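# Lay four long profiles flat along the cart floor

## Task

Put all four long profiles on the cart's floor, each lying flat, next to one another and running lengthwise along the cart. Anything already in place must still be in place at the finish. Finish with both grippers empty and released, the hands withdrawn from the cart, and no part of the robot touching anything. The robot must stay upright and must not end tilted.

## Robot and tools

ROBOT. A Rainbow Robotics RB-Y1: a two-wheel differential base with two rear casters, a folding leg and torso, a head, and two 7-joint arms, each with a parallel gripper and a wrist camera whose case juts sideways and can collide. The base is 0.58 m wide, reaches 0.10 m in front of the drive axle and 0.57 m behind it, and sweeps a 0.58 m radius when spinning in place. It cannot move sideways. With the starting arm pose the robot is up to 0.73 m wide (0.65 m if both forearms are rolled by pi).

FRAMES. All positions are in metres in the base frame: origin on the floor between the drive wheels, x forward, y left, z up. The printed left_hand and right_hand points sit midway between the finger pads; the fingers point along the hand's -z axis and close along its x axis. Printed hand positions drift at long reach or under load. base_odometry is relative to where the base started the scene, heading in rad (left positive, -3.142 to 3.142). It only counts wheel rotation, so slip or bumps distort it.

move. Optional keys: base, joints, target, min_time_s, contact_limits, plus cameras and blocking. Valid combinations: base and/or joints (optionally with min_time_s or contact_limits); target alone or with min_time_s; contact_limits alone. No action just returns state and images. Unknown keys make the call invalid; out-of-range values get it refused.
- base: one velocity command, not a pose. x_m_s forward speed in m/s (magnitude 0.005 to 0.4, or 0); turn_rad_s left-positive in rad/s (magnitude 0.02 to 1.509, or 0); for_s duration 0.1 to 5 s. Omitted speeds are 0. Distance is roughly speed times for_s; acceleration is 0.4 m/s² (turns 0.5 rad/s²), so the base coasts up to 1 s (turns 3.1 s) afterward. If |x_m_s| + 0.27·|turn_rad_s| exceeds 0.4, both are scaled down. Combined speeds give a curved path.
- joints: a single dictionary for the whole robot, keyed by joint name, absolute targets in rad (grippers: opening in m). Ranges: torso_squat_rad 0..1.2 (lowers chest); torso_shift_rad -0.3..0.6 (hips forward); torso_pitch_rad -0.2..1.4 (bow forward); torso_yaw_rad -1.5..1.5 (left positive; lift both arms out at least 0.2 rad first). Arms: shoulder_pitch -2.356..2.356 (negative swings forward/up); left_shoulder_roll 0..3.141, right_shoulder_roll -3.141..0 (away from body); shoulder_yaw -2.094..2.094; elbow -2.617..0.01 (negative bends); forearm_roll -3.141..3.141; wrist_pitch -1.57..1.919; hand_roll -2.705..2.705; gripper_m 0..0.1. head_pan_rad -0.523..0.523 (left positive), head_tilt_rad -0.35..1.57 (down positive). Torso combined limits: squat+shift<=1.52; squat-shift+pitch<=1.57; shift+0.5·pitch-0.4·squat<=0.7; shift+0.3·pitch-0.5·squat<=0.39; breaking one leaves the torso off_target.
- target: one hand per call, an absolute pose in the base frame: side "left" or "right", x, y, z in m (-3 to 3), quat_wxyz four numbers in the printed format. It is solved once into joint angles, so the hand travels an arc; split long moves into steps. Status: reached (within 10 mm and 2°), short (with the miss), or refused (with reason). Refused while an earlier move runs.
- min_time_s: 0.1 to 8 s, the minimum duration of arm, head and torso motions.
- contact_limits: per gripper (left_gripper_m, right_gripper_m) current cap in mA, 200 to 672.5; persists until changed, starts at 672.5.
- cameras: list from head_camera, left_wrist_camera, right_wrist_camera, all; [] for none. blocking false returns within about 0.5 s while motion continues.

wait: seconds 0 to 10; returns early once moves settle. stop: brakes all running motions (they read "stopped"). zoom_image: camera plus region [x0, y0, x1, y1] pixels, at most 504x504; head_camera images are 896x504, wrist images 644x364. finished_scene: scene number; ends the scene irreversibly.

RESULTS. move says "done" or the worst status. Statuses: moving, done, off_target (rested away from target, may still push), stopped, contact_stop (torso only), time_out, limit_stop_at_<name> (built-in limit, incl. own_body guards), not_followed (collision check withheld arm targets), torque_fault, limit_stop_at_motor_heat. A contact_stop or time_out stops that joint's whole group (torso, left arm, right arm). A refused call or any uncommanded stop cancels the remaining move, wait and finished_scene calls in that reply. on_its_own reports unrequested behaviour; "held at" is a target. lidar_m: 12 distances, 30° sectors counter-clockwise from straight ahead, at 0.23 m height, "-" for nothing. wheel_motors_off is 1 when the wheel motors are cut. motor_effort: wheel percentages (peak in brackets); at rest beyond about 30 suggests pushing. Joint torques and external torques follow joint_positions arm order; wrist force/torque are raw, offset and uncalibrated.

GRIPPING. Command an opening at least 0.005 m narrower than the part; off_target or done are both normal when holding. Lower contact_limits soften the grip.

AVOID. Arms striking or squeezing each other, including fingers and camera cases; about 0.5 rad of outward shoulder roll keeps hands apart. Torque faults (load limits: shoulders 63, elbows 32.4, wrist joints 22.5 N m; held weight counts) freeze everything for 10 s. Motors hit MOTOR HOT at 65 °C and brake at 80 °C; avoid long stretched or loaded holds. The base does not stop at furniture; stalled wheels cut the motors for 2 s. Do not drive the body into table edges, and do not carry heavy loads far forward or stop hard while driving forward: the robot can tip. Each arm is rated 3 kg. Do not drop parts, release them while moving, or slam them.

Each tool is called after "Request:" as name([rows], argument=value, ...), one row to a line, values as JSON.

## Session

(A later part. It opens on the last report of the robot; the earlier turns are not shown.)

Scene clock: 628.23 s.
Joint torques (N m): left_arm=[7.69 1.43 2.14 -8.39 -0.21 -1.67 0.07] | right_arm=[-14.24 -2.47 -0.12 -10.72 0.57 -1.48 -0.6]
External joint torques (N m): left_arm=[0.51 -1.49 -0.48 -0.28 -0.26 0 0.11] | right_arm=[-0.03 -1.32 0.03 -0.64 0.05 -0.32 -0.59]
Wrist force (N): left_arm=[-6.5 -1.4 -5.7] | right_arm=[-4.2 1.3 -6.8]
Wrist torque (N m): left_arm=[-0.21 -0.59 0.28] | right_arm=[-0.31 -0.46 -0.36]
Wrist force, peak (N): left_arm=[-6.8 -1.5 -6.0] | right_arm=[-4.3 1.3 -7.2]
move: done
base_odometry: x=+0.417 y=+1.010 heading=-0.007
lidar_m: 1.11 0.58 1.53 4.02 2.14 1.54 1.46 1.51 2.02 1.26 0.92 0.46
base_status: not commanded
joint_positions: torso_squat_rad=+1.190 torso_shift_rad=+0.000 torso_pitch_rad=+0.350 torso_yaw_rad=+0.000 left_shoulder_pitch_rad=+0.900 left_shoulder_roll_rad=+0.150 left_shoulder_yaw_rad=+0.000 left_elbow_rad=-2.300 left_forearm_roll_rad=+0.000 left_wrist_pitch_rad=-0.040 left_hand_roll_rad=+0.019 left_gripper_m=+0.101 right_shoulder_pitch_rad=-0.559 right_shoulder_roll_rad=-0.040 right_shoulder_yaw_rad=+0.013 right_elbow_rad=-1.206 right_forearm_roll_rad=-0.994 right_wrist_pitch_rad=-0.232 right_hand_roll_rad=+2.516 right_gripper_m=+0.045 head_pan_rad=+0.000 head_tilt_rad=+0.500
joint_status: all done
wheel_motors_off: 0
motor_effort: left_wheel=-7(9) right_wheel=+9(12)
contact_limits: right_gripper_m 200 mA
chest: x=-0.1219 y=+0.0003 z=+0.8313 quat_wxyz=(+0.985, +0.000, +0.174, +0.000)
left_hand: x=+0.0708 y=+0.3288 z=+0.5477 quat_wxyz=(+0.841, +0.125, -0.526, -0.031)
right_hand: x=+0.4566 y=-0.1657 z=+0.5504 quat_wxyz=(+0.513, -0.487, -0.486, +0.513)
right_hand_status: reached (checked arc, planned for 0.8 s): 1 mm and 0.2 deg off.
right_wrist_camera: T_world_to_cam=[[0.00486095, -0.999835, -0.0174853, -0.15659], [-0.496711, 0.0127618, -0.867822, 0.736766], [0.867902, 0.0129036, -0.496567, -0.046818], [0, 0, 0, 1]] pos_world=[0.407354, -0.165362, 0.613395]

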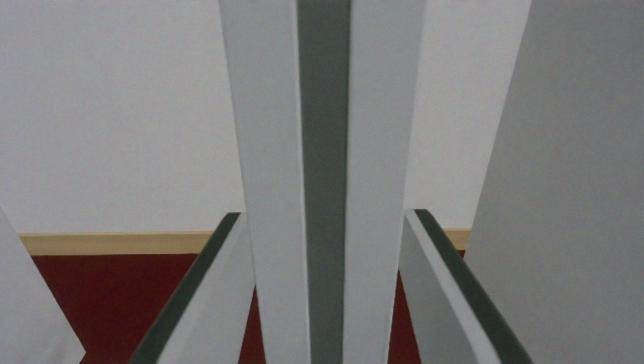

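Request:
move(joints={"right_gripper_m":0.012}, contact_limits={"right_gripper_m":672.5}, cameras=["right_wrist_camera"])

Request:
move(target={"side":"right","x":0.4435,"y":-0.1655,"z":0.585,"quat_wxyz":[0.5123,-0.4873,-0.4873,0.5123]}, min_time_s=1, cameras=["right_wrist_camera"])

Request:
move(target={"side":"right","x":0.38,"y":-0.2,"z":0.62,"quat_wxyz":[0.5123,-0.4873,-0.4873,0.5123]}, min_time_s=1.2, cameras=["head_camera"])

Request:
move(base={"x_m_s":-0.35,"for_s":1.35}, joints={"torso_squat_rad":0.75}, cameras=[])

Request:
move(base={"turn_rad_s":-0.6,"for_s":2.62}, cameras=["head_camera"])

Request:
move(base={"x_m_s":0.35,"for_s":3.49}, cameras=[])

Request:
move(base={"turn_rad_s":0.6,"for_s":2.583}, joints={"head_tilt_rad":0.65}, cameras=["head_camera"])

Scene clock: 638.30 s.
Joint torques (N m): left_arm=[7.79 1.87 2.02 -8.26 -0.32 -1.59 0.02] | right_arm=[-13.84 -2.21 -0.42 -10.56 1.01 -1.34 0.34]
External joint torques (N m): left_arm=[0.61 -1.04 -0.6 -0.15 -0.38 0.08 0.06] | right_arm=[0.37 -1.06 -0.26 -0.48 0.5 -0.18 0.34]
Wrist force (N): left_arm=[-6.4 -1.5 -5.5] | right_arm=[-2.8 1.8 -6.8]
Wrist torque (N m): left_arm=[-0.18 -0.58 0.30] | right_arm=[-0.45 -0.49 -1.19]
Wrist force, peak (N): left_arm=[-6.7 -1.5 -6.0] | right_arm=[-4.4 1.4 -7.0]
move: off_target
base_odometry: x=+0.417 y=+1.010 heading=-0.007
lidar_m: 1.11 0.58 1.53 4.02 2.15 1.55 1.45 1.51 2.03 1.25 0.91 0.46
base_status: not commanded
joint_positions: torso_squat_rad=+1.190 torso_shift_rad=+0.000 torso_pitch_rad=+0.350 torso_yaw_rad=+0.000 left_shoulder_pitch_rad=+0.900 left_shoulder_roll_rad=+0.150 left_shoulder_yaw_rad=+0.000 left_elbow_rad=-2.300 left_forearm_roll_rad=+0.000 left_wrist_pitch_rad=-0.040 left_hand_roll_rad=+0.019 left_gripper_m=+0.101 right_shoulder_pitch_rad=-0.559 right_shoulder_roll_rad=-0.040 right_shoulder_yaw_rad=+0.013 right_elbow_rad=-1.206 right_forearm_roll_rad=-0.994 right_wrist_pitch_rad=-0.232 right_hand_roll_rad=+2.516 right_gripper_m=+0.030 head_pan_rad=+0.000 head_tilt_rad=+0.500
joint_status: right_gripper_m off_target (ended at +0.030, target +0.012)
wheel_motors_off: 0
motor_effort: left_wheel=-8(8) right_wheel=+10(11)
contact_limits: right_gripper_m 672.5 mA
chest: x=-0.1219 y=+0.0003 z=+0.8313 quat_wxyz=(+0.985, +0.000, +0.174, +0.000)
left_hand: x=+0.0708 y=+0.3288 z=+0.5477 quat_wxyz=(+0.841, +0.125, -0.526, -0.031)
right_hand: x=+0.4566 y=-0.1657 z=+0.5504 quat_wxyz=(+0.513, -0.487, -0.486, +0.513)
right_wrist_camera: T_world_to_cam=[[0.00474705, -0.999829, -0.0178841, -0.156397], [-0.496761, 0.0131637, -0.867788, 0.736833], [0.867875, 0.0130036, -0.496613, -0.0467604], [0, 0, 0, 1]] pos_world=[0.407354, -0.165462, 0.613396]

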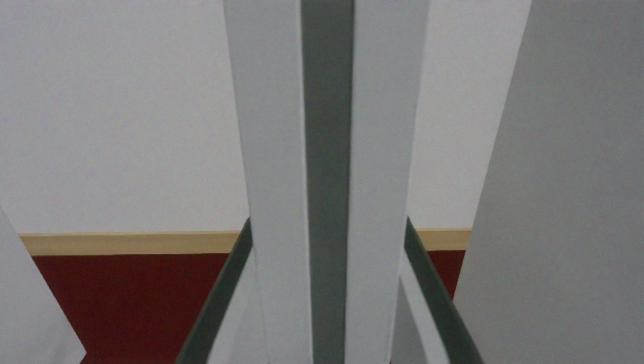

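Scene clock: 639.63 s.
Joint torques (N m): left_arm=[8.56 1.66 1.49 -8.08 -0.43 -1.73 0.19] | right_arm=[-16.86 1.06 -0.26 -16.32 0.64 -1.83 0.02]
External joint torques (N m): left_arm=[1.38 -1.26 -1.12 0.03 -0.49 -0.07 0.23] | right_arm=[-3.81 1.47 -0.56 -5.91 0.27 -0.99 0.03]
Wrist force (N): left_arm=[-6.1 -1.5 -5.6] | right_arm=[-3.9 11.0 -6.7]
Wrist torque (N m): left_arm=[-0.20 -0.55 0.29] | right_arm=[-0.01 -0.47 -0.37]
Wrist force, peak (N): left_arm=[-6.4 -1.2 -6.2] | right_arm=[-4.8 12.6 -7.3]
move: short
base_odometry: x=+0.417 y=+1.010 heading=-0.007
lidar_m: 1.11 0.57 1.54 4.00 2.15 1.55 1.46 1.51 2.03 1.26 0.91 0.46
base_status: not commanded
joint_positions: torso_squat_rad=+1.190 torso_shift_rad=+0.000 torso_pitch_rad=+0.350 torso_yaw_rad=+0.000 left_shoulder_pitch_rad=+0.900 left_shoulder_roll_rad=+0.150 left_shoulder_yaw_rad=+0.000 left_elbow_rad=-2.300 left_forearm_roll_rad=+0.000 left_wrist_pitch_rad=-0.040 left_hand_roll_rad=+0.019 left_gripper_m=+0.101 right_shoulder_pitch_rad=-0.474 right_shoulder_roll_rad=+0.000 right_shoulder_yaw_rad=-0.020 right_elbow_rad=-1.403 right_forearm_roll_rad=-1.121 right_wrist_pitch_rad=-0.137 right_hand_roll_rad=+2.705 right_gripper_m=+0.030 head_pan_rad=+0.000 head_tilt_rad=+0.500
joint_status: all done
wheel_motors_off: 0
motor_effort: left_wheel=-7(9) right_wheel=+10(11)
contact_limits: right_gripper_m 672.5 mA
chest: x=-0.1219 y=+0.0003 z=+0.8313 quat_wxyz=(+0.985, +0.000, +0.174, +0.000)
left_hand: x=+0.0708 y=+0.3288 z=+0.5477 quat_wxyz=(+0.841, +0.125, -0.526, -0.031)
right_hand: x=+0.4432 y=-0.1658 z=+0.5836 quat_wxyz=(+0.500, -0.492, -0.502, +0.506)
right_hand_status: short (checked arc, as near as the solve gets, planned for 1.0 s): 1 mm and 2.4 deg off. The place is met; only the turn is off.
right_wrist_camera: T_world_to_cam=[[0.0230675, -0.99951, -0.0211724, -0.161913], [-0.461137, 0.00815281, -0.887291, 0.753714], [0.887029, 0.0302309, -0.460723, -0.0452273], [0, 0, 0, 1]] pos_world=[0.391418, -0.166612, 0.644498]

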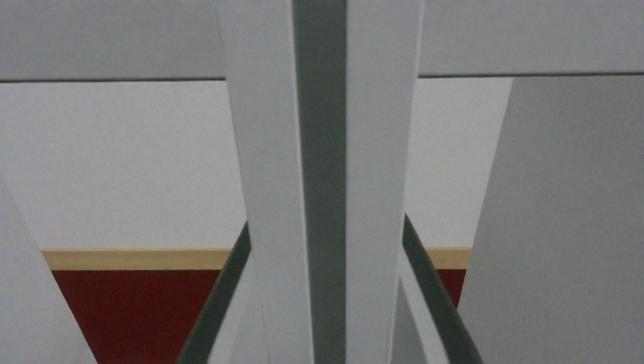

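Scene clock: 641.27 s.
Joint torques (N m): left_arm=[7.81 2.05 2.12 -7.88 -0.22 -1.69 0.24] | right_arm=[-13 0.16 0.2 -16.54 0.25 -4.26 0.16]
External joint torques (N m): left_arm=[0.63 -0.86 -0.5 0.23 -0.28 -0.03 0.28] | right_arm=[-4.38 0.53 0.1 -5.89 0 -2.45 0.17]
Wrist force (N): left_arm=[-6.4 -1.4 -5.6] | right_arm=[-4.1 10.9 -7.6]
Wrist torque (N m): left_arm=[-0.20 -0.58 0.31] | right_arm=[-0.31 -0.45 -0.36]
Wrist force, peak (N): left_arm=[-6.7 -1.4 -6.0] | right_arm=[-6.1 13.4 -6.4]
move: done
base_odometry: x=+0.417 y=+1.010 heading=-0.007
lidar_m: 1.11 0.58 1.53 4.01 2.15 1.54 1.46 1.51 2.03 1.26 0.91 0.39
base_status: not commanded
joint_positions: torso_squat_rad=+1.190 torso_shift_rad=+0.000 torso_pitch_rad=+0.350 torso_yaw_rad=+0.000 left_shoulder_pitch_rad=+0.900 left_shoulder_roll_rad=+0.150 left_shoulder_yaw_rad=+0.000 left_elbow_rad=-2.300 left_forearm_roll_rad=+0.000 left_wrist_pitch_rad=-0.040 left_hand_roll_rad=+0.019 left_gripper_m=+0.101 right_shoulder_pitch_rad=-0.201 right_shoulder_roll_rad=+0.000 right_shoulder_yaw_rad=-0.015 right_elbow_rad=-1.860 right_forearm_roll_rad=+0.226 right_wrist_pitch_rad=+0.187 right_hand_roll_rad=+1.361 right_gripper_m=+0.030 head_pan_rad=+0.000 head_tilt_rad=+0.500
joint_status: all done
wheel_motors_off: 0
motor_effort: left_wheel=-9(9) right_wheel=+13(13)
contact_limits: right_gripper_m 672.5 mA
chest: x=-0.1218 y=+0.0003 z=+0.8313 quat_wxyz=(+0.985, +0.000, +0.174, +0.000)
left_hand: x=+0.0708 y=+0.3288 z=+0.5477 quat_wxyz=(+0.841, +0.125, -0.526, -0.031)
right_hand: x=+0.3797 y=-0.2004 z=+0.6189 quat_wxyz=(+0.510, -0.484, -0.489, +0.516)
right_hand_status: reached (checked arc, planned for 1.2 s): 1 mm and 0.7 deg off.
head_camera: T_world_to_cam=[[-0.0573764, -0.998222, 0.016167, -0.0122714], [-0.717805, 0.0299926, -0.695598, 0.73716], [0.693876, -0.0515157, -0.718249, 0.690479], [0, 0, 0, 1]] pos_world=[0.0493255, 0.00121162, 1.0089]

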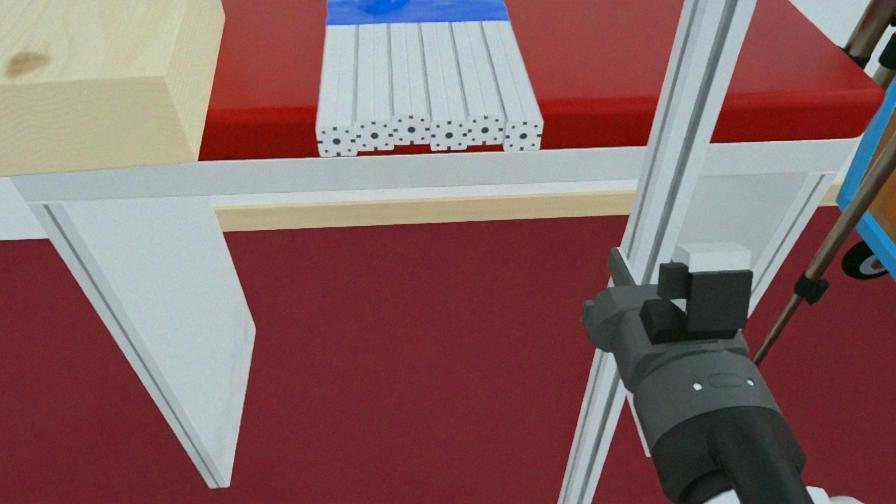

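Scene clock: 644.03 s.
Joint torques (N m): left_arm=[7.46 1.58 2.37 -8.05 -0.2 -1.57 0.21] | right_arm=[-12.56 0.02 0.31 -16.19 0.22 -4.34 0.01]
External joint torques (N m): left_arm=[0.29 -1.34 -0.25 0.06 -0.26 0.09 0.25] | right_arm=[-3.93 0.39 0.21 -5.54 -0.03 -2.44 0.02]
Wrist force (N): left_arm=[-6.1 -1.6 -5.3] | right_arm=[-4.1 10.4 -7.4]
Wrist torque (N m): left_arm=[-0.14 -0.48 0.28] | right_arm=[-0.42 -0.41 -0.35]
Wrist force, peak (N): left_arm=[-6.5 -1.0 -6.4] | right_arm=[-3.9 12.2 -8.4]
move: done
base_odometry: x=-0.061 y=+1.013 heading=-0.008
lidar_m: 1.25 1.02 2.19 4.25 1.45 1.05 0.98 1.01 1.36 3.49 1.17 1.06
base_status: done (sent for 1.37 of 1.37 s)
joint_positions: torso_squat_rad=+0.750 torso_shift_rad=+0.000 torso_pitch_rad=+0.350 torso_yaw_rad=+0.000 left_shoulder_pitch_rad=+0.900 left_shoulder_roll_rad=+0.150 left_shoulder_yaw_rad=+0.000 left_elbow_rad=-2.300 left_forearm_roll_rad=+0.000 left_wrist_pitch_rad=-0.040 left_hand_roll_rad=+0.019 left_gripper_m=+0.101 right_shoulder_pitch_rad=-0.201 right_shoulder_roll_rad=+0.000 right_shoulder_yaw_rad=-0.015 right_elbow_rad=-1.860 right_forearm_roll_rad=+0.226 right_wrist_pitch_rad=+0.187 right_hand_roll_rad=+1.361 right_gripper_m=+0.030 head_pan_rad=+0.000 head_tilt_rad=+0.500
joint_status: all done
wheel_motors_off: 0
motor_effort: left_wheel=-14(33) right_wheel=+16(53)
contact_limits: right_gripper_m 672.5 mA
chest: x=-0.1218 y=+0.0003 z=+1.0833 quat_wxyz=(+0.985, +0.000, +0.174, +0.000)
left_hand: x=+0.0708 y=+0.3288 z=+0.7997 quat_wxyz=(+0.841, +0.125, -0.526, -0.031)
right_hand: x=+0.3797 y=-0.2004 z=+0.8709 quat_wxyz=(+0.510, -0.484, -0.489, +0.516)

Scene clock: 648.17 s.
Joint torques (N m): left_arm=[7.4 2.25 2.14 -8.1 -0.16 -1.73 0.17] | right_arm=[-12.56 0.12 -0.07 -16.33 0.25 -4.45 0.07]
External joint torques (N m): left_arm=[0.22 -0.67 -0.48 0.01 -0.21 -0.07 0.22] | right_arm=[-3.93 0.49 -0.17 -5.69 0 -2.51 0.07]
Wrist force (N): left_arm=[-6.0 -1.5 -5.6] | right_arm=[-4.4 10.6 -7.3]
Wrist torque (N m): left_arm=[-0.16 -0.47 0.27] | right_arm=[-0.26 -0.43 -0.36]
Wrist force, peak (N): left_arm=[-6.5 -1.6 -6.1] | right_arm=[-4.4 11.0 -7.8]
move: done
base_odometry: x=-0.062 y=+1.013 heading=-1.587
lidar_m: 3.37 1.16 1.06 1.31 1.03 2.18 4.44 1.44 1.03 0.97 1.01 1.35
base_status: done (sent for 2.63 of 2.63 s)
joint_positions: torso_squat_rad=+0.750 torso_shift_rad=+0.000 torso_pitch_rad=+0.350 torso_yaw_rad=+0.000 left_shoulder_pitch_rad=+0.900 left_shoulder_roll_rad=+0.150 left_shoulder_yaw_rad=+0.000 left_elbow_rad=-2.300 left_forearm_roll_rad=+0.000 left_wrist_pitch_rad=-0.040 left_hand_roll_rad=+0.019 left_gripper_m=+0.101 right_shoulder_pitch_rad=-0.201 right_shoulder_roll_rad=+0.000 right_shoulder_yaw_rad=-0.015 right_elbow_rad=-1.860 right_forearm_roll_rad=+0.226 right_wrist_pitch_rad=+0.187 right_hand_roll_rad=+1.361 right_gripper_m=+0.030 head_pan_rad=+0.000 head_tilt_rad=+0.500
joint_status: not commanded
wheel_motors_off: 0
motor_effort: left_wheel=+13(52) right_wheel=+5(49)
contact_limits: right_gripper_m 672.5 mA
chest: x=-0.1218 y=+0.0003 z=+1.0833 quat_wxyz=(+0.985, +0.000, +0.174, +0.000)
left_hand: x=+0.0708 y=+0.3288 z=+0.7997 quat_wxyz=(+0.841, +0.125, -0.526, -0.031)
right_hand: x=+0.3798 y=-0.2004 z=+0.8709 quat_wxyz=(+0.510, -0.484, -0.489, +0.516)
head_camera: T_world_to_cam=[[-0.0573785, -0.998224, 0.0160326, -0.0161701], [-0.717899, 0.0300948, -0.695496, 0.912399], [0.693779, -0.0514163, -0.718351, 0.871542], [0, 0, 0, 1]] pos_world=[0.0494255, 0.00121164, 1.2609]

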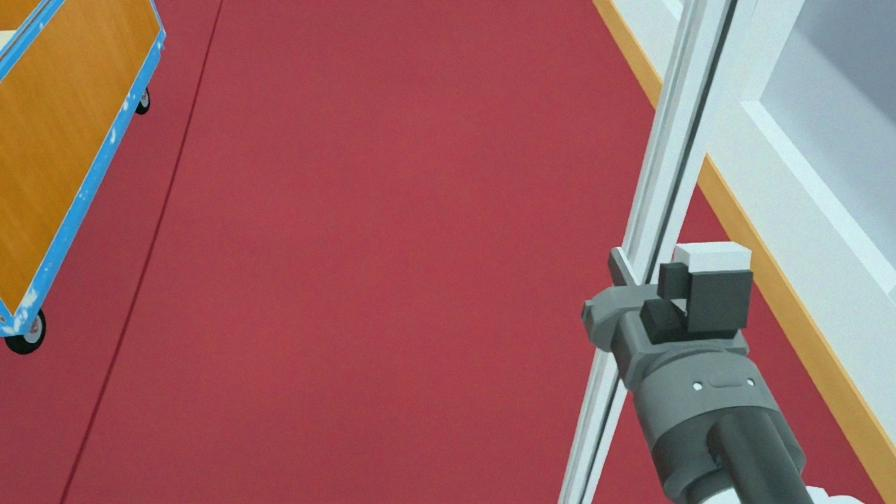

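Scene clock: 652.97 s.
Joint torques (N m): left_arm=[7.8 1.52 1.66 -7.97 -0.28 -1.57 0.19] | right_arm=[-12.28 -0.06 0.42 -16.69 0.3 -4.27 0.21]
External joint torques (N m): left_arm=[0.62 -1.4 -0.96 0.14 -0.34 0.09 0.23] | right_arm=[-3.65 0.31 0.32 -6.19 0.04 -2.46 0.22]
Wrist force (N): left_arm=[-6.2 -1.1 -5.8] | right_arm=[-4.5 10.3 -7.2]
Wrist torque (N m): left_arm=[-0.20 -0.50 0.27] | right_arm=[-0.40 -0.45 -0.33]
Wrist force, peak (N): left_arm=[-6.4 -1.4 -6.1] | right_arm=[-4.1 11.3 -8.6]
move: done
base_odometry: x=-0.082 y=-0.212 heading=-1.587
lidar_m: 3.24 1.17 0.86 0.82 0.85 1.84 4.21 1.38 0.99 0.93 0.96 1.30
base_status: done (sent for 3.5 of 3.5 s)
joint_positions: torso_squat_rad=+0.750 torso_shift_rad=+0.000 torso_pitch_rad=+0.350 torso_yaw_rad=+0.000 left_shoulder_pitch_rad=+0.900 left_shoulder_roll_rad=+0.150 left_shoulder_yaw_rad=+0.000 left_elbow_rad=-2.300 left_forearm_roll_rad=+0.000 left_wrist_pitch_rad=-0.040 left_hand_roll_rad=+0.019 left_gripper_m=+0.101 right_shoulder_pitch_rad=-0.201 right_shoulder_roll_rad=+0.000 right_shoulder_yaw_rad=-0.015 right_elbow_rad=-1.860 right_forearm_roll_rad=+0.226 right_wrist_pitch_rad=+0.187 right_hand_roll_rad=+1.361 right_gripper_m=+0.030 head_pan_rad=+0.000 head_tilt_rad=+0.500
joint_status: not commanded
wheel_motors_off: 0
motor_effort: left_wheel=+1(49) right_wheel=-7(45)
contact_limits: right_gripper_m 672.5 mA
chest: x=-0.1217 y=+0.0003 z=+1.0833 quat_wxyz=(+0.985, +0.000, +0.174, +0.000)
left_hand: x=+0.0709 y=+0.3288 z=+0.7997 quat_wxyz=(+0.841, +0.125, -0.526, -0.031)
right_hand: x=+0.3798 y=-0.2004 z=+0.8708 quat_wxyz=(+0.510, -0.484, -0.489, +0.516)

Scene clock: 657.07 s.
Joint torques (N m): left_arm=[7.82 1.59 1.82 -8.13 -0.28 -1.62 0.1] | right_arm=[-11.93 -0.07 0.57 -16.16 0.14 -4.44 0.09]
External joint torques (N m): left_arm=[0.64 -1.33 -0.8 -0.02 -0.34 0.05 0.14] | right_arm=[-3.3 0.3 0.46 -5.51 -0.11 -2.5 0.09]
Wrist force (N): left_arm=[-6.2 -1.3 -5.6] | right_arm=[-4.4 10.6 -7.3]
Wrist torque (N m): left_arm=[-0.18 -0.51 0.28] | right_arm=[-0.31 -0.45 -0.34]
Wrist force, peak (N): left_arm=[-6.4 -1.1 -6.1] | right_arm=[-4.7 10.9 -7.6]
move: done
base_odometry: x=-0.082 y=-0.212 heading=-0.048
lidar_m: 0.81 0.84 1.83 4.81 1.45 1.01 0.93 0.96 1.24 2.97 1.23 0.86
base_status: done (sent for 2.57 of 2.57 s)
joint_positions: torso_squat_rad=+0.750 torso_shift_rad=+0.000 torso_pitch_rad=+0.350 torso_yaw_rad=+0.000 left_shoulder_pitch_rad=+0.900 left_shoulder_roll_rad=+0.150 left_shoulder_yaw_rad=+0.000 left_elbow_rad=-2.300 left_forearm_roll_rad=+0.000 left_wrist_pitch_rad=-0.040 left_hand_roll_rad=+0.019 left_gripper_m=+0.101 right_shoulder_pitch_rad=-0.201 right_shoulder_roll_rad=+0.000 right_shoulder_yaw_rad=-0.015 right_elbow_rad=-1.860 right_forearm_roll_rad=+0.226 right_wrist_pitch_rad=+0.187 right_hand_roll_rad=+1.361 right_gripper_m=+0.030 head_pan_rad=+0.000 head_tilt_rad=+0.650
joint_status: all done
wheel_motors_off: 0
motor_effort: left_wheel=+3(42) right_wheel=+10(39)
contact_limits: right_gripper_m 672.5 mA
chest: x=-0.1217 y=+0.0003 z=+1.0833 quat_wxyz=(+0.985, +0.000, +0.174, +0.000)
left_hand: x=+0.0709 y=+0.3288 z=+0.7997 quat_wxyz=(+0.841, +0.125, -0.526, -0.031)
right_hand: x=+0.3798 y=-0.2004 z=+0.8708 quat_wxyz=(+0.510, -0.484, -0.489, +0.516)
head_camera: T_world_to_cam=[[-0.0543921, -0.998219, 0.0245166, -0.0267833], [-0.81385, 0.0300938, -0.580295, 0.763701], [0.578523, -0.0515163, -0.814037, 0.988622], [0, 0, 0, 1]] pos_world=[0.0481413, 0.00121182, 1.2486]

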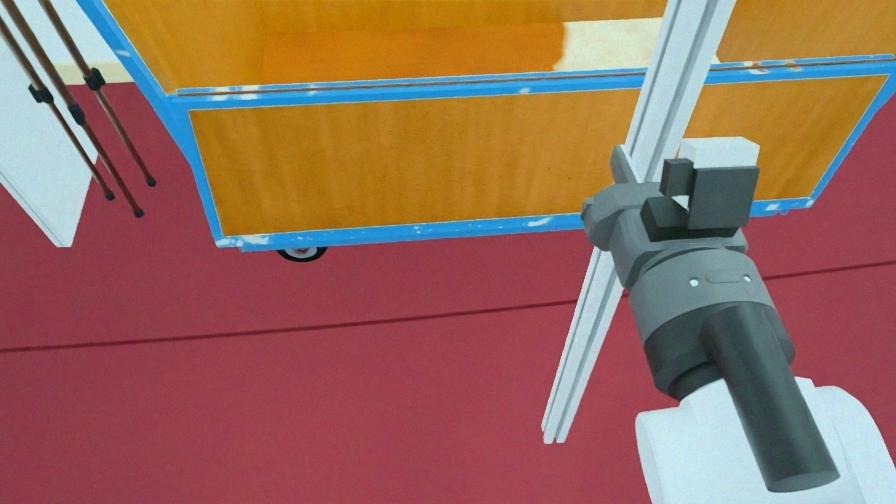

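Request:
move(joints={"right_shoulder_pitch_rad":-0.161,"right_shoulder_roll_rad":-0.05,"right_shoulder_yaw_rad":-0.1,"right_elbow_rad":-1.899,"right_forearm_roll_rad":-0.442,"right_wrist_pitch_rad":0.143,"right_hand_roll_rad":0.44,"left_shoulder_pitch_rad":1.5,"left_shoulder_roll_rad":0.25}, min_time_s=2.2, cameras=[])

Request:
move(joints={"torso_squat_rad":0.9,"torso_shift_rad":0.25,"torso_pitch_rad":0.7,"head_pan_rad":0.2,"head_tilt_rad":0.35}, min_time_s=1.5, cameras=[])

Request:
move(target={"side":"right","x":0.41,"y":-0.246,"z":0.74,"quat_wxyz":[1,-0.0025,0,0.01]}, min_time_s=2, cameras=["head_camera"])

Request:
move(base={"x_m_s":0.3,"for_s":1.567}, cameras=["head_camera"])

Scene clock: 667.10 s.
Joint torques (N m): left_arm=[14.39 4.39 2.77 -3.46 -0.31 -0.84 0.33] | right_arm=[-10.73 -3.82 -1.42 -16.77 0.32 -4.25 -0.26]
External joint torques (N m): left_arm=[1.7 0.57 -0.7 -0.13 -0.38 0.08 0.35] | right_arm=[-2.97 -1.7 -0.7 -6.12 0.17 -2.41 -0.31]
Wrist force (N): left_arm=[-3.4 -1.9 -7.9] | right_arm=[-19.9 -3.9 -6.4]
Wrist torque (N m): left_arm=[-0.19 -0.33 0.22] | right_arm=[-0.12 -0.68 -0.36]
Wrist force, peak (N): left_arm=[-4.4 -2.0 -8.1] | right_arm=[-20.2 -3.9 -6.8]
move: done
base_odometry: x=-0.082 y=-0.212 heading=-0.048
lidar_m: 0.81 0.84 1.82 4.82 1.45 1.01 0.93 0.96 1.25 2.97 1.23 0.86
base_status: not commanded
joint_positions: torso_squat_rad=+0.750 torso_shift_rad=+0.000 torso_pitch_rad=+0.350 torso_yaw_rad=+0.000 left_shoulder_pitch_rad=+1.500 left_shoulder_roll_rad=+0.250 left_shoulder_yaw_rad=+0.000 left_elbow_rad=-2.300 left_forearm_roll_rad=+0.000 left_wrist_pitch_rad=-0.040 left_hand_roll_rad=+0.019 left_gripper_m=+0.101 right_shoulder_pitch_rad=-0.160 right_shoulder_roll_rad=-0.050 right_shoulder_yaw_rad=-0.100 right_elbow_rad=-1.898 right_forearm_roll_rad=-0.442 right_wrist_pitch_rad=+0.144 right_hand_roll_rad=+0.440 right_gripper_m=+0.030 head_pan_rad=+0.000 head_tilt_rad=+0.650
joint_status: all done
wheel_motors_off: 0
motor_effort: left_wheel=+4(4) right_wheel=+15(18)
contact_limits: right_gripper_m 672.5 mA
chest: x=-0.1217 y=+0.0003 z=+1.0833 quat_wxyz=(+0.985, +0.000, +0.174, +0.000)
left_hand: x=-0.1677 y=+0.3615 z=+0.7811 quat_wxyz=(+0.953, +0.165, -0.248, -0.046)
right_hand: x=+0.3704 y=-0.2367 z=+0.8848 quat_wxyz=(+0.707, -0.011, -0.706, +0.029)

Scene clock: 669.60 s.
Joint torques (N m): left_arm=[15.14 4.23 2.71 -0.55 -0.33 -0.41 0.08] | right_arm=[-4.67 -3.37 -1.26 -15.78 0.3 -3.98 -0.08]
External joint torques (N m): left_arm=[1.03 0.77 -0.47 -0.64 -0.38 -0.09 0.08] | right_arm=[-3.71 -1.84 -0.32 -5.86 0.15 -2.24 -0.13]
Wrist force (N): left_arm=[-1.4 -1.9 -9.2] | right_arm=[-19.0 -3.8 -12.0]
Wrist torque (N m): left_arm=[-0.19 -0.23 0.22] | right_arm=[-0.02 -0.64 -0.35]
Wrist force, peak (N): left_arm=[-1.4 -1.9 -9.3] | right_arm=[-19.9 -3.9 -11.5]
move: done
base_odometry: x=-0.082 y=-0.212 heading=-0.048
lidar_m: 0.81 0.84 1.82 4.82 1.44 1.01 0.93 0.96 1.25 2.98 1.23 0.86
base_status: not commanded
joint_positions: torso_squat_rad=+0.900 torso_shift_rad=+0.250 torso_pitch_rad=+0.700 torso_yaw_rad=+0.000 left_shoulder_pitch_rad=+1.500 left_shoulder_roll_rad=+0.250 left_shoulder_yaw_rad=+0.000 left_elbow_rad=-2.300 left_forearm_roll_rad=+0.000 left_wrist_pitch_rad=-0.040 left_hand_roll_rad=+0.019 left_gripper_m=+0.101 right_shoulder_pitch_rad=-0.160 right_shoulder_roll_rad=-0.050 right_shoulder_yaw_rad=-0.100 right_elbow_rad=-1.898 right_forearm_roll_rad=-0.442 right_wrist_pitch_rad=+0.144 right_hand_roll_rad=+0.440 right_gripper_m=+0.030 head_pan_rad=+0.200 head_tilt_rad=+0.350
joint_status: all done
wheel_motors_off: 0
motor_effort: left_wheel=+1(7) right_wheel=+14(20)
contact_limits: right_gripper_m 672.5 mA
chest: x=+0.0792 y=+0.0003 z=+0.9387 quat_wxyz=(+0.939, +0.000, +0.343, +0.000)
left_hand: x=-0.0677 y=+0.3615 z=+0.6705 quat_wxyz=(+0.982, +0.155, -0.079, -0.074)
right_hand: x=+0.4734 y=-0.2368 z=+0.5835 quat_wxyz=(+0.819, -0.005, -0.573, +0.030)

Scene clock: 671.93 s.
Joint torques (N m): left_arm=[14.99 4.33 2.23 -0.23 -0.3 -0.32 0.24] | right_arm=[-12.87 -13.97 -8.9 -3.72 0.48 -0.17 -0.06]
External joint torques (N m): left_arm=[0.88 0.88 -0.94 -0.33 -0.36 0.01 0.25] | right_arm=[-1.97 -1.58 -0.52 -1.15 0.25 -0.16 -0.06]
Wrist force (N): left_arm=[-1.5 -1.3 -8.9] | right_arm=[-4.6 -4.5 -22.0]
Wrist torque (N m): left_arm=[-0.26 -0.26 0.21] | right_arm=[-0.27 -0.46 -0.40]
Wrist force, peak (N): left_arm=[-1.8 -1.6 -9.4] | right_arm=[-21.9 -6.8 -10.3]
move: done
base_odometry: x=-0.082 y=-0.212 heading=-0.048
lidar_m: 0.82 0.84 1.83 4.82 1.44 1.01 0.93 0.96 1.26 2.97 1.24 0.87
base_status: not commanded
joint_positions: torso_squat_rad=+0.900 torso_shift_rad=+0.250 torso_pitch_rad=+0.700 torso_yaw_rad=+0.000 left_shoulder_pitch_rad=+1.500 left_shoulder_roll_rad=+0.250 left_shoulder_yaw_rad=+0.000 left_elbow_rad=-2.300 left_forearm_roll_rad=+0.000 left_wrist_pitch_rad=-0.040 left_hand_roll_rad=+0.019 left_gripper_m=+0.101 right_shoulder_pitch_rad=-0.985 right_shoulder_roll_rad=-1.225 right_shoulder_yaw_rad=+0.160 right_elbow_rad=-2.273 right_forearm_roll_rad=-1.309 right_wrist_pitch_rad=+1.908 right_hand_roll_rad=-1.019 right_gripper_m=+0.030 head_pan_rad=+0.200 head_tilt_rad=+0.350
joint_status: all done
wheel_motors_off: 0
motor_effort: left_wheel=+0(1) right_wheel=+16(19)
contact_limits: right_gripper_m 672.5 mA
chest: x=+0.0792 y=+0.0003 z=+0.9387 quat_wxyz=(+0.939, +0.000, +0.343, +0.000)
left_hand: x=-0.0677 y=+0.3615 z=+0.6705 quat_wxyz=(+0.982, +0.155, -0.079, -0.074)
right_hand: x=+0.4097 y=-0.2461 z=+0.7402 quat_wxyz=(+1.000, -0.001, -0.002, +0.011)
right_hand_status: reached (checked arc, planned for 2.0 s): 0 mm and 0.3 deg off.
head_camera: T_world_to_cam=[[0.0995026, -0.98985, -0.101466, 0.0928312], [-0.84194, -0.0294071, -0.538769, 0.826742], [0.530317, 0.139037, -0.836321, 0.722992], [0, 0, 0, 1]] pos_world=[0.303416, 0.0156786, 1.0595]

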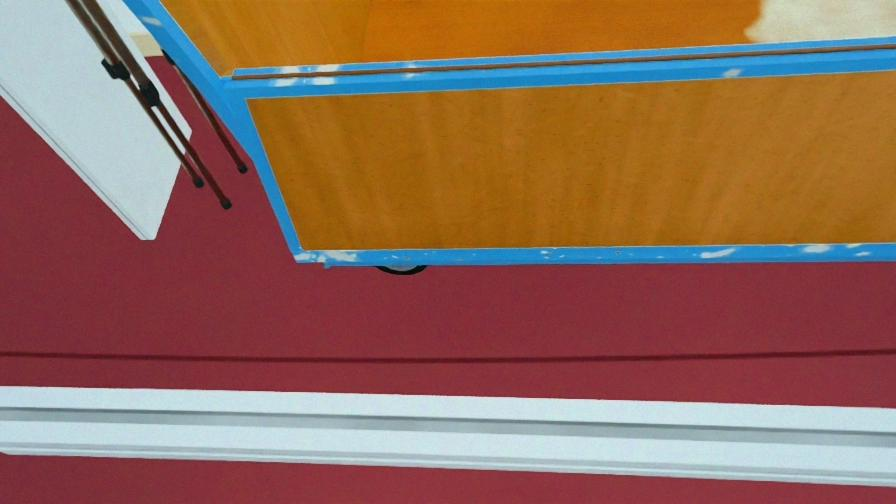

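Scene clock: 674.60 s.
Joint torques (N m): left_arm=[14.76 4.38 2.03 0.13 -0.34 -0.36 0.33] | right_arm=[-12.66 -13.78 -9.03 -3.65 0.42 0.21 0.05]
External joint torques (N m): left_arm=[0.65 0.93 -1.15 0.03 -0.4 -0.03 0.34] | right_arm=[-1.77 -1.39 -0.65 -1.08 0.2 0.21 0.05]
Wrist force (N): left_arm=[-1.5 -1.7 -9.0] | right_arm=[-4.3 -4.3 -22.3]
Wrist torque (N m): left_arm=[-0.23 -0.25 0.21] | right_arm=[0.00 -0.46 -0.38]
Wrist force, peak (N): left_arm=[-1.7 -2.0 -9.3] | right_arm=[-4.9 -3.8 -22.3]
move: done
base_odometry: x=+0.387 y=-0.234 heading=-0.048
lidar_m: 0.34 0.35 0.48 3.70 2.16 1.50 1.40 1.43 1.89 4.42 0.53 0.36
base_status: done (sent for 1.57 of 1.57 s)
joint_positions: torso_squat_rad=+0.900 torso_shift_rad=+0.250 torso_pitch_rad=+0.700 torso_yaw_rad=+0.000 left_shoulder_pitch_rad=+1.500 left_shoulder_roll_rad=+0.250 left_shoulder_yaw_rad=+0.000 left_elbow_rad=-2.300 left_forearm_roll_rad=+0.000 left_wrist_pitch_rad=-0.040 left_hand_roll_rad=+0.019 left_gripper_m=+0.101 right_shoulder_pitch_rad=-0.985 right_shoulder_roll_rad=-1.225 right_shoulder_yaw_rad=+0.160 right_elbow_rad=-2.273 right_forearm_roll_rad=-1.309 right_wrist_pitch_rad=+1.908 right_hand_roll_rad=-1.019 right_gripper_m=+0.030 head_pan_rad=+0.200 head_tilt_rad=+0.350
joint_status: not commanded
wheel_motors_off: 0
motor_effort: left_wheel=-1(33) right_wheel=-7(46)
contact_limits: right_gripper_m 672.5 mA
chest: x=+0.0792 y=+0.0003 z=+0.9387 quat_wxyz=(+0.939, +0.000, +0.343, +0.000)
left_hand: x=-0.0676 y=+0.3615 z=+0.6705 quat_wxyz=(+0.982, +0.155, -0.079, -0.074)
right_hand: x=+0.4097 y=-0.2461 z=+0.7402 quat_wxyz=(+1.000, -0.001, -0.002, +0.011)
head_camera: T_world_to_cam=[[0.0995026, -0.98985, -0.101466, 0.0928211], [-0.84194, -0.0294071, -0.538769, 0.826688], [0.530317, 0.139037, -0.836321, 0.722908], [0, 0, 0, 1]] pos_world=[0.303416, 0.0156786, 1.0594]

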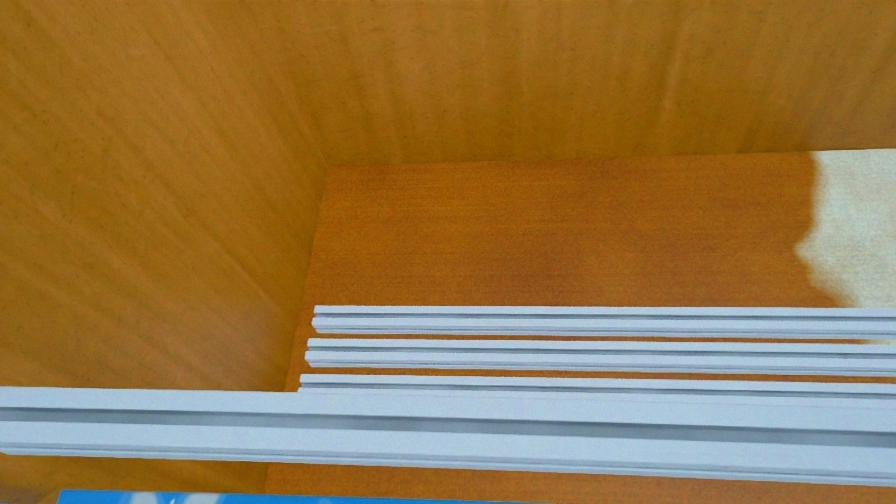

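Request:
move(base={"x_m_s":0.15,"for_s":0.967}, cameras=[])

Request:
move(target={"side":"right","x":0.44,"y":-0.246,"z":0.6,"quat_wxyz":[1,-0.0025,0,0.0105]}, min_time_s=1, cameras=[])

Request:
move(joints={"torso_squat_rad":0.95,"torso_shift_rad":0.3,"torso_pitch_rad":0.89,"head_pan_rad":0.2,"head_tilt_rad":0.35}, min_time_s=1.5, cameras=[])

Request:
move(target={"side":"right","x":0.396,"y":-0.246,"z":0.4,"quat_wxyz":[1,-0.0025,0,0.0095]}, min_time_s=1.2, cameras=["head_camera","right_wrist_camera"])

Request:
zoom_image(camera="right_wrist_camera", region=[0, 0, 440, 364])

Scene clock: 684.67 s.
Joint torques (N m): left_arm=[14.63 4.37 2.17 -0.29 -0.24 -0.19 0.17] | right_arm=[-12.65 -13.81 -8.83 -3.97 0.4 0.12 -0.02]
External joint torques (N m): left_arm=[0.52 0.91 -1.01 -0.38 -0.29 0.14 0.17] | right_arm=[-1.75 -1.43 -0.45 -1.4 0.18 0.13 -0.02]
Wrist force (N): left_arm=[-1.5 -1.9 -8.7] | right_arm=[-4.8 -4.4 -21.9]
Wrist torque (N m): left_arm=[-0.21 -0.25 0.20] | right_arm=[0.05 -0.49 -0.38]
Wrist force, peak (N): left_arm=[-1.7 -2.0 -9.4] | right_arm=[-5.1 -4.2 -22.4]
move: done
base_odometry: x=+0.532 y=-0.241 heading=-0.047
lidar_m: 0.19 0.21 0.28 1.62 2.39 1.66 1.54 1.58 2.08 4.87 0.31 0.21
base_status: done (sent for 0.97 of 0.97 s)
joint_positions: torso_squat_rad=+0.900 torso_shift_rad=+0.250 torso_pitch_rad=+0.700 torso_yaw_rad=+0.000 left_shoulder_pitch_rad=+1.500 left_shoulder_roll_rad=+0.250 left_shoulder_yaw_rad=+0.000 left_elbow_rad=-2.300 left_forearm_roll_rad=+0.000 left_wrist_pitch_rad=-0.040 left_hand_roll_rad=+0.019 left_gripper_m=+0.101 right_shoulder_pitch_rad=-0.985 right_shoulder_roll_rad=-1.225 right_shoulder_yaw_rad=+0.160 right_elbow_rad=-2.273 right_forearm_roll_rad=-1.309 right_wrist_pitch_rad=+1.908 right_hand_roll_rad=-1.019 right_gripper_m=+0.030 head_pan_rad=+0.200 head_tilt_rad=+0.350
joint_status: not commanded
wheel_motors_off: 0
motor_effort: left_wheel=+1(29) right_wheel=-2(26)
contact_limits: right_gripper_m 672.5 mA
chest: x=+0.0792 y=+0.0003 z=+0.9387 quat_wxyz=(+0.939, +0.000, +0.343, +0.000)
left_hand: x=-0.0676 y=+0.3615 z=+0.6705 quat_wxyz=(+0.982, +0.155, -0.079, -0.074)
right_hand: x=+0.4097 y=-0.2461 z=+0.7402 quat_wxyz=(+1.000, -0.001, -0.002, +0.011)

Scene clock: 686.00 s.
Joint torques (N m): left_arm=[15.41 4.55 3.06 0.24 -0.36 -0.29 0.19] | right_arm=[-14.2 -12.36 -9.72 -7.57 0.43 -0.08 -0.24]
External joint torques (N m): left_arm=[1.3 1.1 -0.12 0.14 -0.41 0.04 0.19] | right_arm=[-2.69 -0.73 -1.51 -2.33 0.19 -0.01 -0.24]
Wrist force (N): left_arm=[-1.5 -1.8 -8.9] | right_arm=[-4.3 -4.1 -21.4]
Wrist torque (N m): left_arm=[-0.23 -0.26 0.23] | right_arm=[-0.14 -0.46 -0.33]
Wrist force, peak (N): left_arm=[-1.8 -2.0 -9.3] | right_arm=[-5.2 -4.2 -23.3]
move: done
base_odometry: x=+0.532 y=-0.241 heading=-0.047
lidar_m: 0.19 0.21 0.27 1.62 2.38 1.66 1.55 1.59 2.07 4.88 0.30 0.21
base_status: not commanded
joint_positions: torso_squat_rad=+0.900 torso_shift_rad=+0.250 torso_pitch_rad=+0.700 torso_yaw_rad=+0.000 left_shoulder_pitch_rad=+1.500 left_shoulder_roll_rad=+0.250 left_shoulder_yaw_rad=+0.000 left_elbow_rad=-2.300 left_forearm_roll_rad=+0.000 left_wrist_pitch_rad=-0.040 left_hand_roll_rad=+0.019 left_gripper_m=+0.101 right_shoulder_pitch_rad=-0.900 right_shoulder_roll_rad=-1.021 right_shoulder_yaw_rad=+0.400 right_elbow_rad=-1.935 right_forearm_roll_rad=-0.922 right_wrist_pitch_rad=+1.631 right_hand_roll_rad=-0.782 right_gripper_m=+0.030 head_pan_rad=+0.200 head_tilt_rad=+0.350
joint_status: all done
wheel_motors_off: 0
motor_effort: left_wheel=+2(2) right_wheel=-1(5)
contact_limits: right_gripper_m 672.5 mA
chest: x=+0.0791 y=+0.0003 z=+0.9387 quat_wxyz=(+0.939, +0.000, +0.343, +0.000)
left_hand: x=-0.0677 y=+0.3615 z=+0.6705 quat_wxyz=(+0.982, +0.155, -0.079, -0.074)
right_hand: x=+0.4394 y=-0.2461 z=+0.5998 quat_wxyz=(+1.000, -0.003, +0.000, +0.010)
right_hand_status: reached (checked arc, planned for 1.0 s): 1 mm and 0.1 deg off.

Scene clock: 687.80 s.
Joint torques (N m): left_arm=[15.03 4.09 1.85 1.92 -0.29 0.38 0.13] | right_arm=[-11.56 -12.27 -8.17 -7.75 -0.01 0.43 -0.17]
External joint torques (N m): left_arm=[0.86 1.01 -1 -0.06 -0.34 0.36 0.12] | right_arm=[-3.03 -1.27 -1.12 -2 0.02 0.17 -0.16]
Wrist force (N): left_arm=[-0.4 -1.5 -9.2] | right_arm=[-1.7 -4.2 -21.6]
Wrist torque (N m): left_arm=[-0.23 -0.20 0.22] | right_arm=[0.00 -0.47 -0.33]
Wrist force, peak (N): left_arm=[-1.1 -1.6 -9.5] | right_arm=[-4.6 -4.4 -21.6]
move: done
base_odometry: x=+0.532 y=-0.241 heading=-0.047
lidar_m: 0.19 0.20 0.28 1.62 2.38 1.66 1.55 1.58 2.07 4.87 0.30 0.21
base_status: not commanded
joint_positions: torso_squat_rad=+0.950 torso_shift_rad=+0.300 torso_pitch_rad=+0.890 torso_yaw_rad=+0.000 left_shoulder_pitch_rad=+1.500 left_shoulder_roll_rad=+0.250 left_shoulder_yaw_rad=+0.000 left_elbow_rad=-2.300 left_forearm_roll_rad=+0.000 left_wrist_pitch_rad=-0.040 left_hand_roll_rad=+0.019 left_gripper_m=+0.101 right_shoulder_pitch_rad=-0.900 right_shoulder_roll_rad=-1.021 right_shoulder_yaw_rad=+0.400 right_elbow_rad=-1.935 right_forearm_roll_rad=-0.922 right_wrist_pitch_rad=+1.631 right_hand_roll_rad=-0.782 right_gripper_m=+0.030 head_pan_rad=+0.200 head_tilt_rad=+0.350
joint_status: all done
wheel_motors_off: 0
motor_effort: left_wheel=+2(3) right_wheel=-2(6)
contact_limits: right_gripper_m 672.5 mA
chest: x=+0.1329 y=+0.0003 z=+0.8642 quat_wxyz=(+0.903, +0.000, +0.431, +0.000)
left_hand: x=-0.0619 y=+0.3615 z=+0.6286 quat_wxyz=(+0.985, +0.147, +0.015, -0.088)
right_hand: x=+0.4227 y=-0.2461 z=+0.4634 quat_wxyz=(+0.995, -0.002, +0.095, +0.011)

Scene clock: 689.33 s.
Joint torques (N m): left_arm=[15.74 3.01 1.61 1.48 -0.28 0.13 -0.12] | right_arm=[-6.51 -9.79 -6.26 -9.37 0.41 0.37 -0.32]
External joint torques (N m): left_arm=[1.58 -0.07 -1.24 -0.5 -0.33 0.11 -0.12] | right_arm=[-1.48 -0.18 -0.52 -2.87 0.17 0.37 -0.32]
Wrist force (N): left_arm=[-0.6 -1.3 -8.6] | right_arm=[-4.8 -3.9 -22.3]
Wrist torque (N m): left_arm=[-0.27 -0.23 0.22] | right_arm=[0.09 -0.52 -0.31]
Wrist force, peak (N): left_arm=[-0.7 -1.7 -9.4] | right_arm=[-5.5 -3.9 -22.7]
move: done
base_odometry: x=+0.532 y=-0.241 heading=-0.047
lidar_m: 0.19 0.21 0.27 1.63 2.38 1.66 1.55 1.58 2.07 4.86 0.31 0.21
base_status: not commanded
joint_positions: torso_squat_rad=+0.950 torso_shift_rad=+0.300 torso_pitch_rad=+0.890 torso_yaw_rad=+0.000 left_shoulder_pitch_rad=+1.500 left_shoulder_roll_rad=+0.250 left_shoulder_yaw_rad=+0.000 left_elbow_rad=-2.300 left_forearm_roll_rad=+0.000 left_wrist_pitch_rad=-0.040 left_hand_roll_rad=+0.019 left_gripper_m=+0.101 right_shoulder_pitch_rad=-0.694 right_shoulder_roll_rad=-0.974 right_shoulder_yaw_rad=+0.485 right_elbow_rad=-1.957 right_forearm_roll_rad=-0.595 right_wrist_pitch_rad=+1.321 right_hand_roll_rad=-0.836 right_gripper_m=+0.030 head_pan_rad=+0.200 head_tilt_rad=+0.350
joint_status: all done
wheel_motors_off: 0
motor_effort: left_wheel=+2(3) right_wheel=-1(5)
contact_limits: right_gripper_m 672.5 mA
chest: x=+0.1329 y=+0.0003 z=+0.8642 quat_wxyz=(+0.903, +0.000, +0.431, +0.000)
left_hand: x=-0.0619 y=+0.3615 z=+0.6286 quat_wxyz=(+0.985, +0.147, +0.015, -0.088)
right_hand: x=+0.3957 y=-0.2463 z=+0.3999 quat_wxyz=(+1.000, -0.003, +0.000, +0.010)
right_hand_status: reached (checked arc, planned for 1.2 s): 0 mm and 0.1 deg off.
head_camera: T_world_to_cam=[[0.0785562, -0.989852, -0.118418, 0.0973645], [-0.928514, -0.0294088, -0.370131, 0.697537], [0.362892, 0.139029, -0.921401, 0.72799], [0, 0, 0, 1]] pos_world=[0.375842, 0.0156786, 0.94048]
right_wrist_camera: T_world_to_cam=[[-0.999982, -0.00107616, -0.00587661, 0.399424], [-0.00357919, 0.895494, 0.445059, 0.0741909], [0.00478351, 0.445072, -0.895482, 0.539925], [0, 0, 0, 1]] pos_world=[0.3971, -0.306313, 0.452821]

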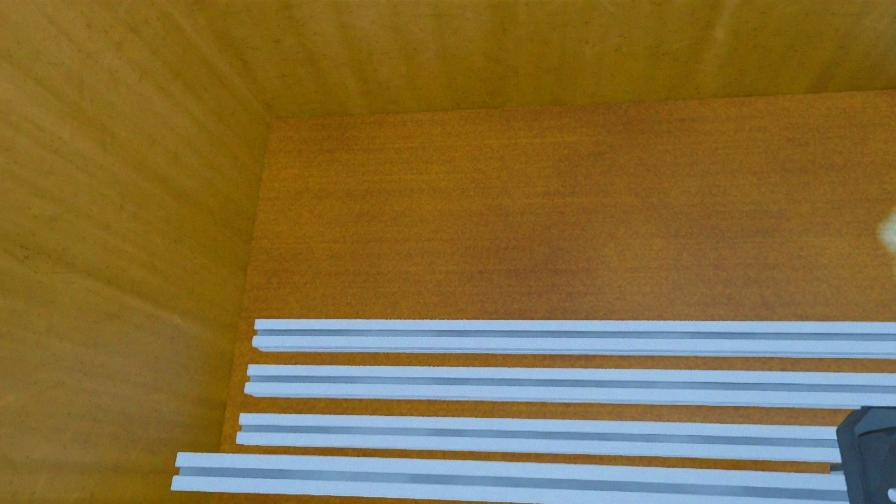

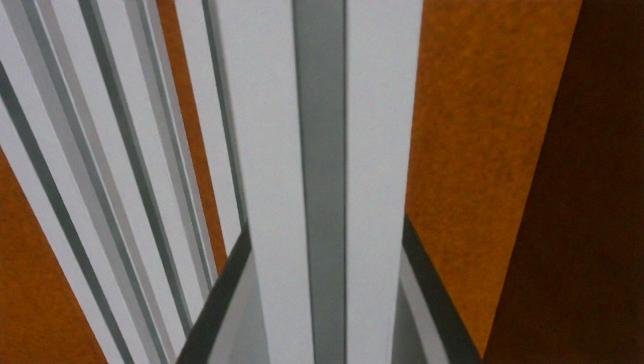

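Scaled by 1.145 (camera's finer frame: 920x520).

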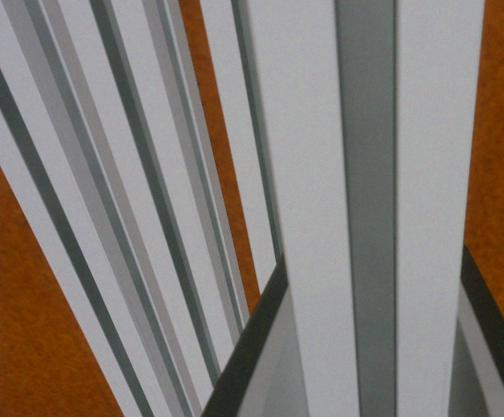

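Request:
move(target={"side":"right","x":0.389,"y":-0.248,"z":0.335,"quat_wxyz":[1,-0.0025,0,0.0095]}, min_time_s=0.9, cameras=[])

Request:
move(target={"side":"right","x":0.389,"y":-0.248,"z":0.304,"quat_wxyz":[1,-0.0025,0,0.0095]}, min_time_s=0.8, cameras=["head_camera","right_wrist_camera"])

Scene clock: 702.63 s.
Joint torques (N m): left_arm=[15.19 3.94 2.22 1.76 -0.2 -0.14 0.23] | right_arm=[-7.33 -8.81 -4.99 -8.56 0.61 -0.25 -0.24]
External joint torques (N m): left_arm=[1.02 0.86 -0.64 -0.22 -0.25 -0.16 0.23] | right_arm=[-2.57 0.05 -0.09 -2.38 0.38 -0.24 -0.24]
Wrist force (N): left_arm=[-0.4 -1.0 -9.2] | right_arm=[-4.9 -3.9 -22.3]
Wrist torque (N m): left_arm=[-0.30 -0.20 0.23] | right_arm=[0.00 -0.53 -0.36]
Wrist force, peak (N): left_arm=[-0.7 -1.7 -9.5] | right_arm=[-5.1 -4.8 -22.9]
move: done
base_odometry: x=+0.532 y=-0.241 heading=-0.047
lidar_m: 0.19 0.20 0.27 1.62 2.38 1.65 1.54 1.58 2.09 4.87 0.32 0.21
base_status: not commanded
joint_positions: torso_squat_rad=+0.950 torso_shift_rad=+0.300 torso_pitch_rad=+0.890 torso_yaw_rad=+0.000 left_shoulder_pitch_rad=+1.500 left_shoulder_roll_rad=+0.250 left_shoulder_yaw_rad=+0.000 left_elbow_rad=-2.300 left_forearm_roll_rad=+0.000 left_wrist_pitch_rad=-0.040 left_hand_roll_rad=+0.019 left_gripper_m=+0.101 right_shoulder_pitch_rad=-0.719 right_shoulder_roll_rad=-0.851 right_shoulder_yaw_rad=+0.546 right_elbow_rad=-1.688 right_forearm_roll_rad=-0.518 right_wrist_pitch_rad=+1.147 right_hand_roll_rad=-0.750 right_gripper_m=+0.030 head_pan_rad=+0.200 head_tilt_rad=+0.350
joint_status: all done
wheel_motors_off: 0
motor_effort: left_wheel=+2(3) right_wheel=-2(4)
contact_limits: right_gripper_m 672.5 mA
chest: x=+0.1329 y=+0.0003 z=+0.8642 quat_wxyz=(+0.903, +0.000, +0.431, +0.000)
left_hand: x=-0.0619 y=+0.3615 z=+0.6286 quat_wxyz=(+0.985, +0.147, +0.015, -0.088)
right_hand: x=+0.3885 y=-0.2482 z=+0.3349 quat_wxyz=(+1.000, -0.003, +0.000, +0.009)
right_hand_status: reached (checked arc, planned for 0.9 s): 1 mm and 0.1 deg off.

Scene clock: 703.77 s.
Joint torques (N m): left_arm=[15.06 3.19 1.96 1.76 -0.44 0.11 0.09] | right_arm=[-3.09 7.55 -0.14 -3.26 0.69 0.05 -0.12]
External joint torques (N m): left_arm=[0.89 0.12 -0.87 -0.2 -0.49 0.1 0.09] | right_arm=[1.95 16.15 4.4 2.55 0.46 0.06 -0.12]
Wrist force (N): left_arm=[-0.6 -1.5 -9.0] | right_arm=[-4.9 -3.9 -22.2]
Wrist torque (N m): left_arm=[-0.25 -0.23 0.22] | right_arm=[-0.02 -0.50 -0.41]
Wrist force, peak (N): left_arm=[-0.7 -1.4 -9.4] | right_arm=[-5.8 -3.5 -23.2]
move: done
base_odometry: x=+0.532 y=-0.241 heading=-0.047
lidar_m: 0.20 0.21 0.28 1.63 2.39 1.65 1.55 1.58 2.08 4.87 0.30 0.21
base_status: not commanded
joint_positions: torso_squat_rad=+0.950 torso_shift_rad=+0.299 torso_pitch_rad=+0.888 torso_yaw_rad=-0.001 left_shoulder_pitch_rad=+1.500 left_shoulder_roll_rad=+0.250 left_shoulder_yaw_rad=+0.000 left_elbow_rad=-2.300 left_forearm_roll_rad=+0.000 left_wrist_pitch_rad=-0.040 left_hand_roll_rad=+0.019 left_gripper_m=+0.101 right_shoulder_pitch_rad=-0.754 right_shoulder_roll_rad=-0.790 right_shoulder_yaw_rad=+0.566 right_elbow_rad=-1.531 right_forearm_roll_rad=-0.500 right_wrist_pitch_rad=+1.059 right_hand_roll_rad=-0.701 right_gripper_m=+0.030 head_pan_rad=+0.200 head_tilt_rad=+0.350
joint_status: all done
wheel_motors_off: 0
motor_effort: left_wheel=+2(3) right_wheel=-7(8)
contact_limits: right_gripper_m 672.5 mA
chest: x=+0.1321 y=+0.0008 z=+0.8648 quat_wxyz=(+0.903, -0.001, +0.430, +0.000)
left_hand: x=-0.0621 y=+0.3617 z=+0.6281 quat_wxyz=(+0.985, +0.146, +0.014, -0.088)
right_hand: x=+0.3907 y=-0.2505 z=+0.3067 quat_wxyz=(+1.000, -0.005, -0.002, +0.010)
right_hand_status: reached (checked arc, planned for 0.8 s): 4 mm and 0.4 deg off.
head_camera: T_world_to_cam=[[0.0787848, -0.990055, -0.116549, 0.0964175], [-0.927705, -0.0300193, -0.372104, 0.698686], [0.364905, 0.137439, -0.920845, 0.727969], [0, 0, 0, 1]] pos_world=[0.374939, 0.0163812, 0.941568]
right_wrist_camera: T_world_to_cam=[[-0.99993, -0.00142744, -0.011731, 0.395565], [-0.00645422, 0.897515, 0.440936, 0.122302], [0.00989934, 0.440981, -0.897462, 0.455848], [0, 0, 0, 1]] pos_world=[0.391814, -0.310224, 0.359819]

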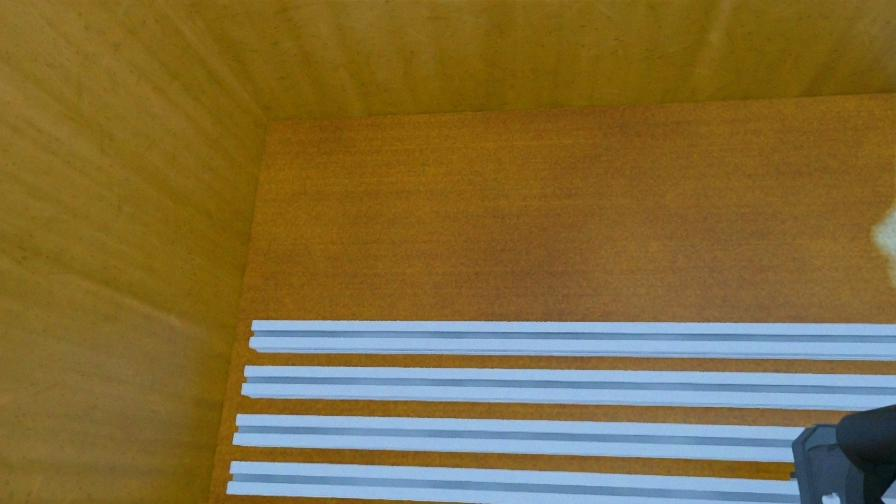

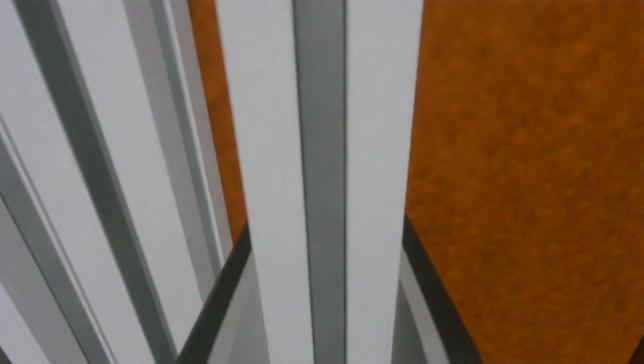

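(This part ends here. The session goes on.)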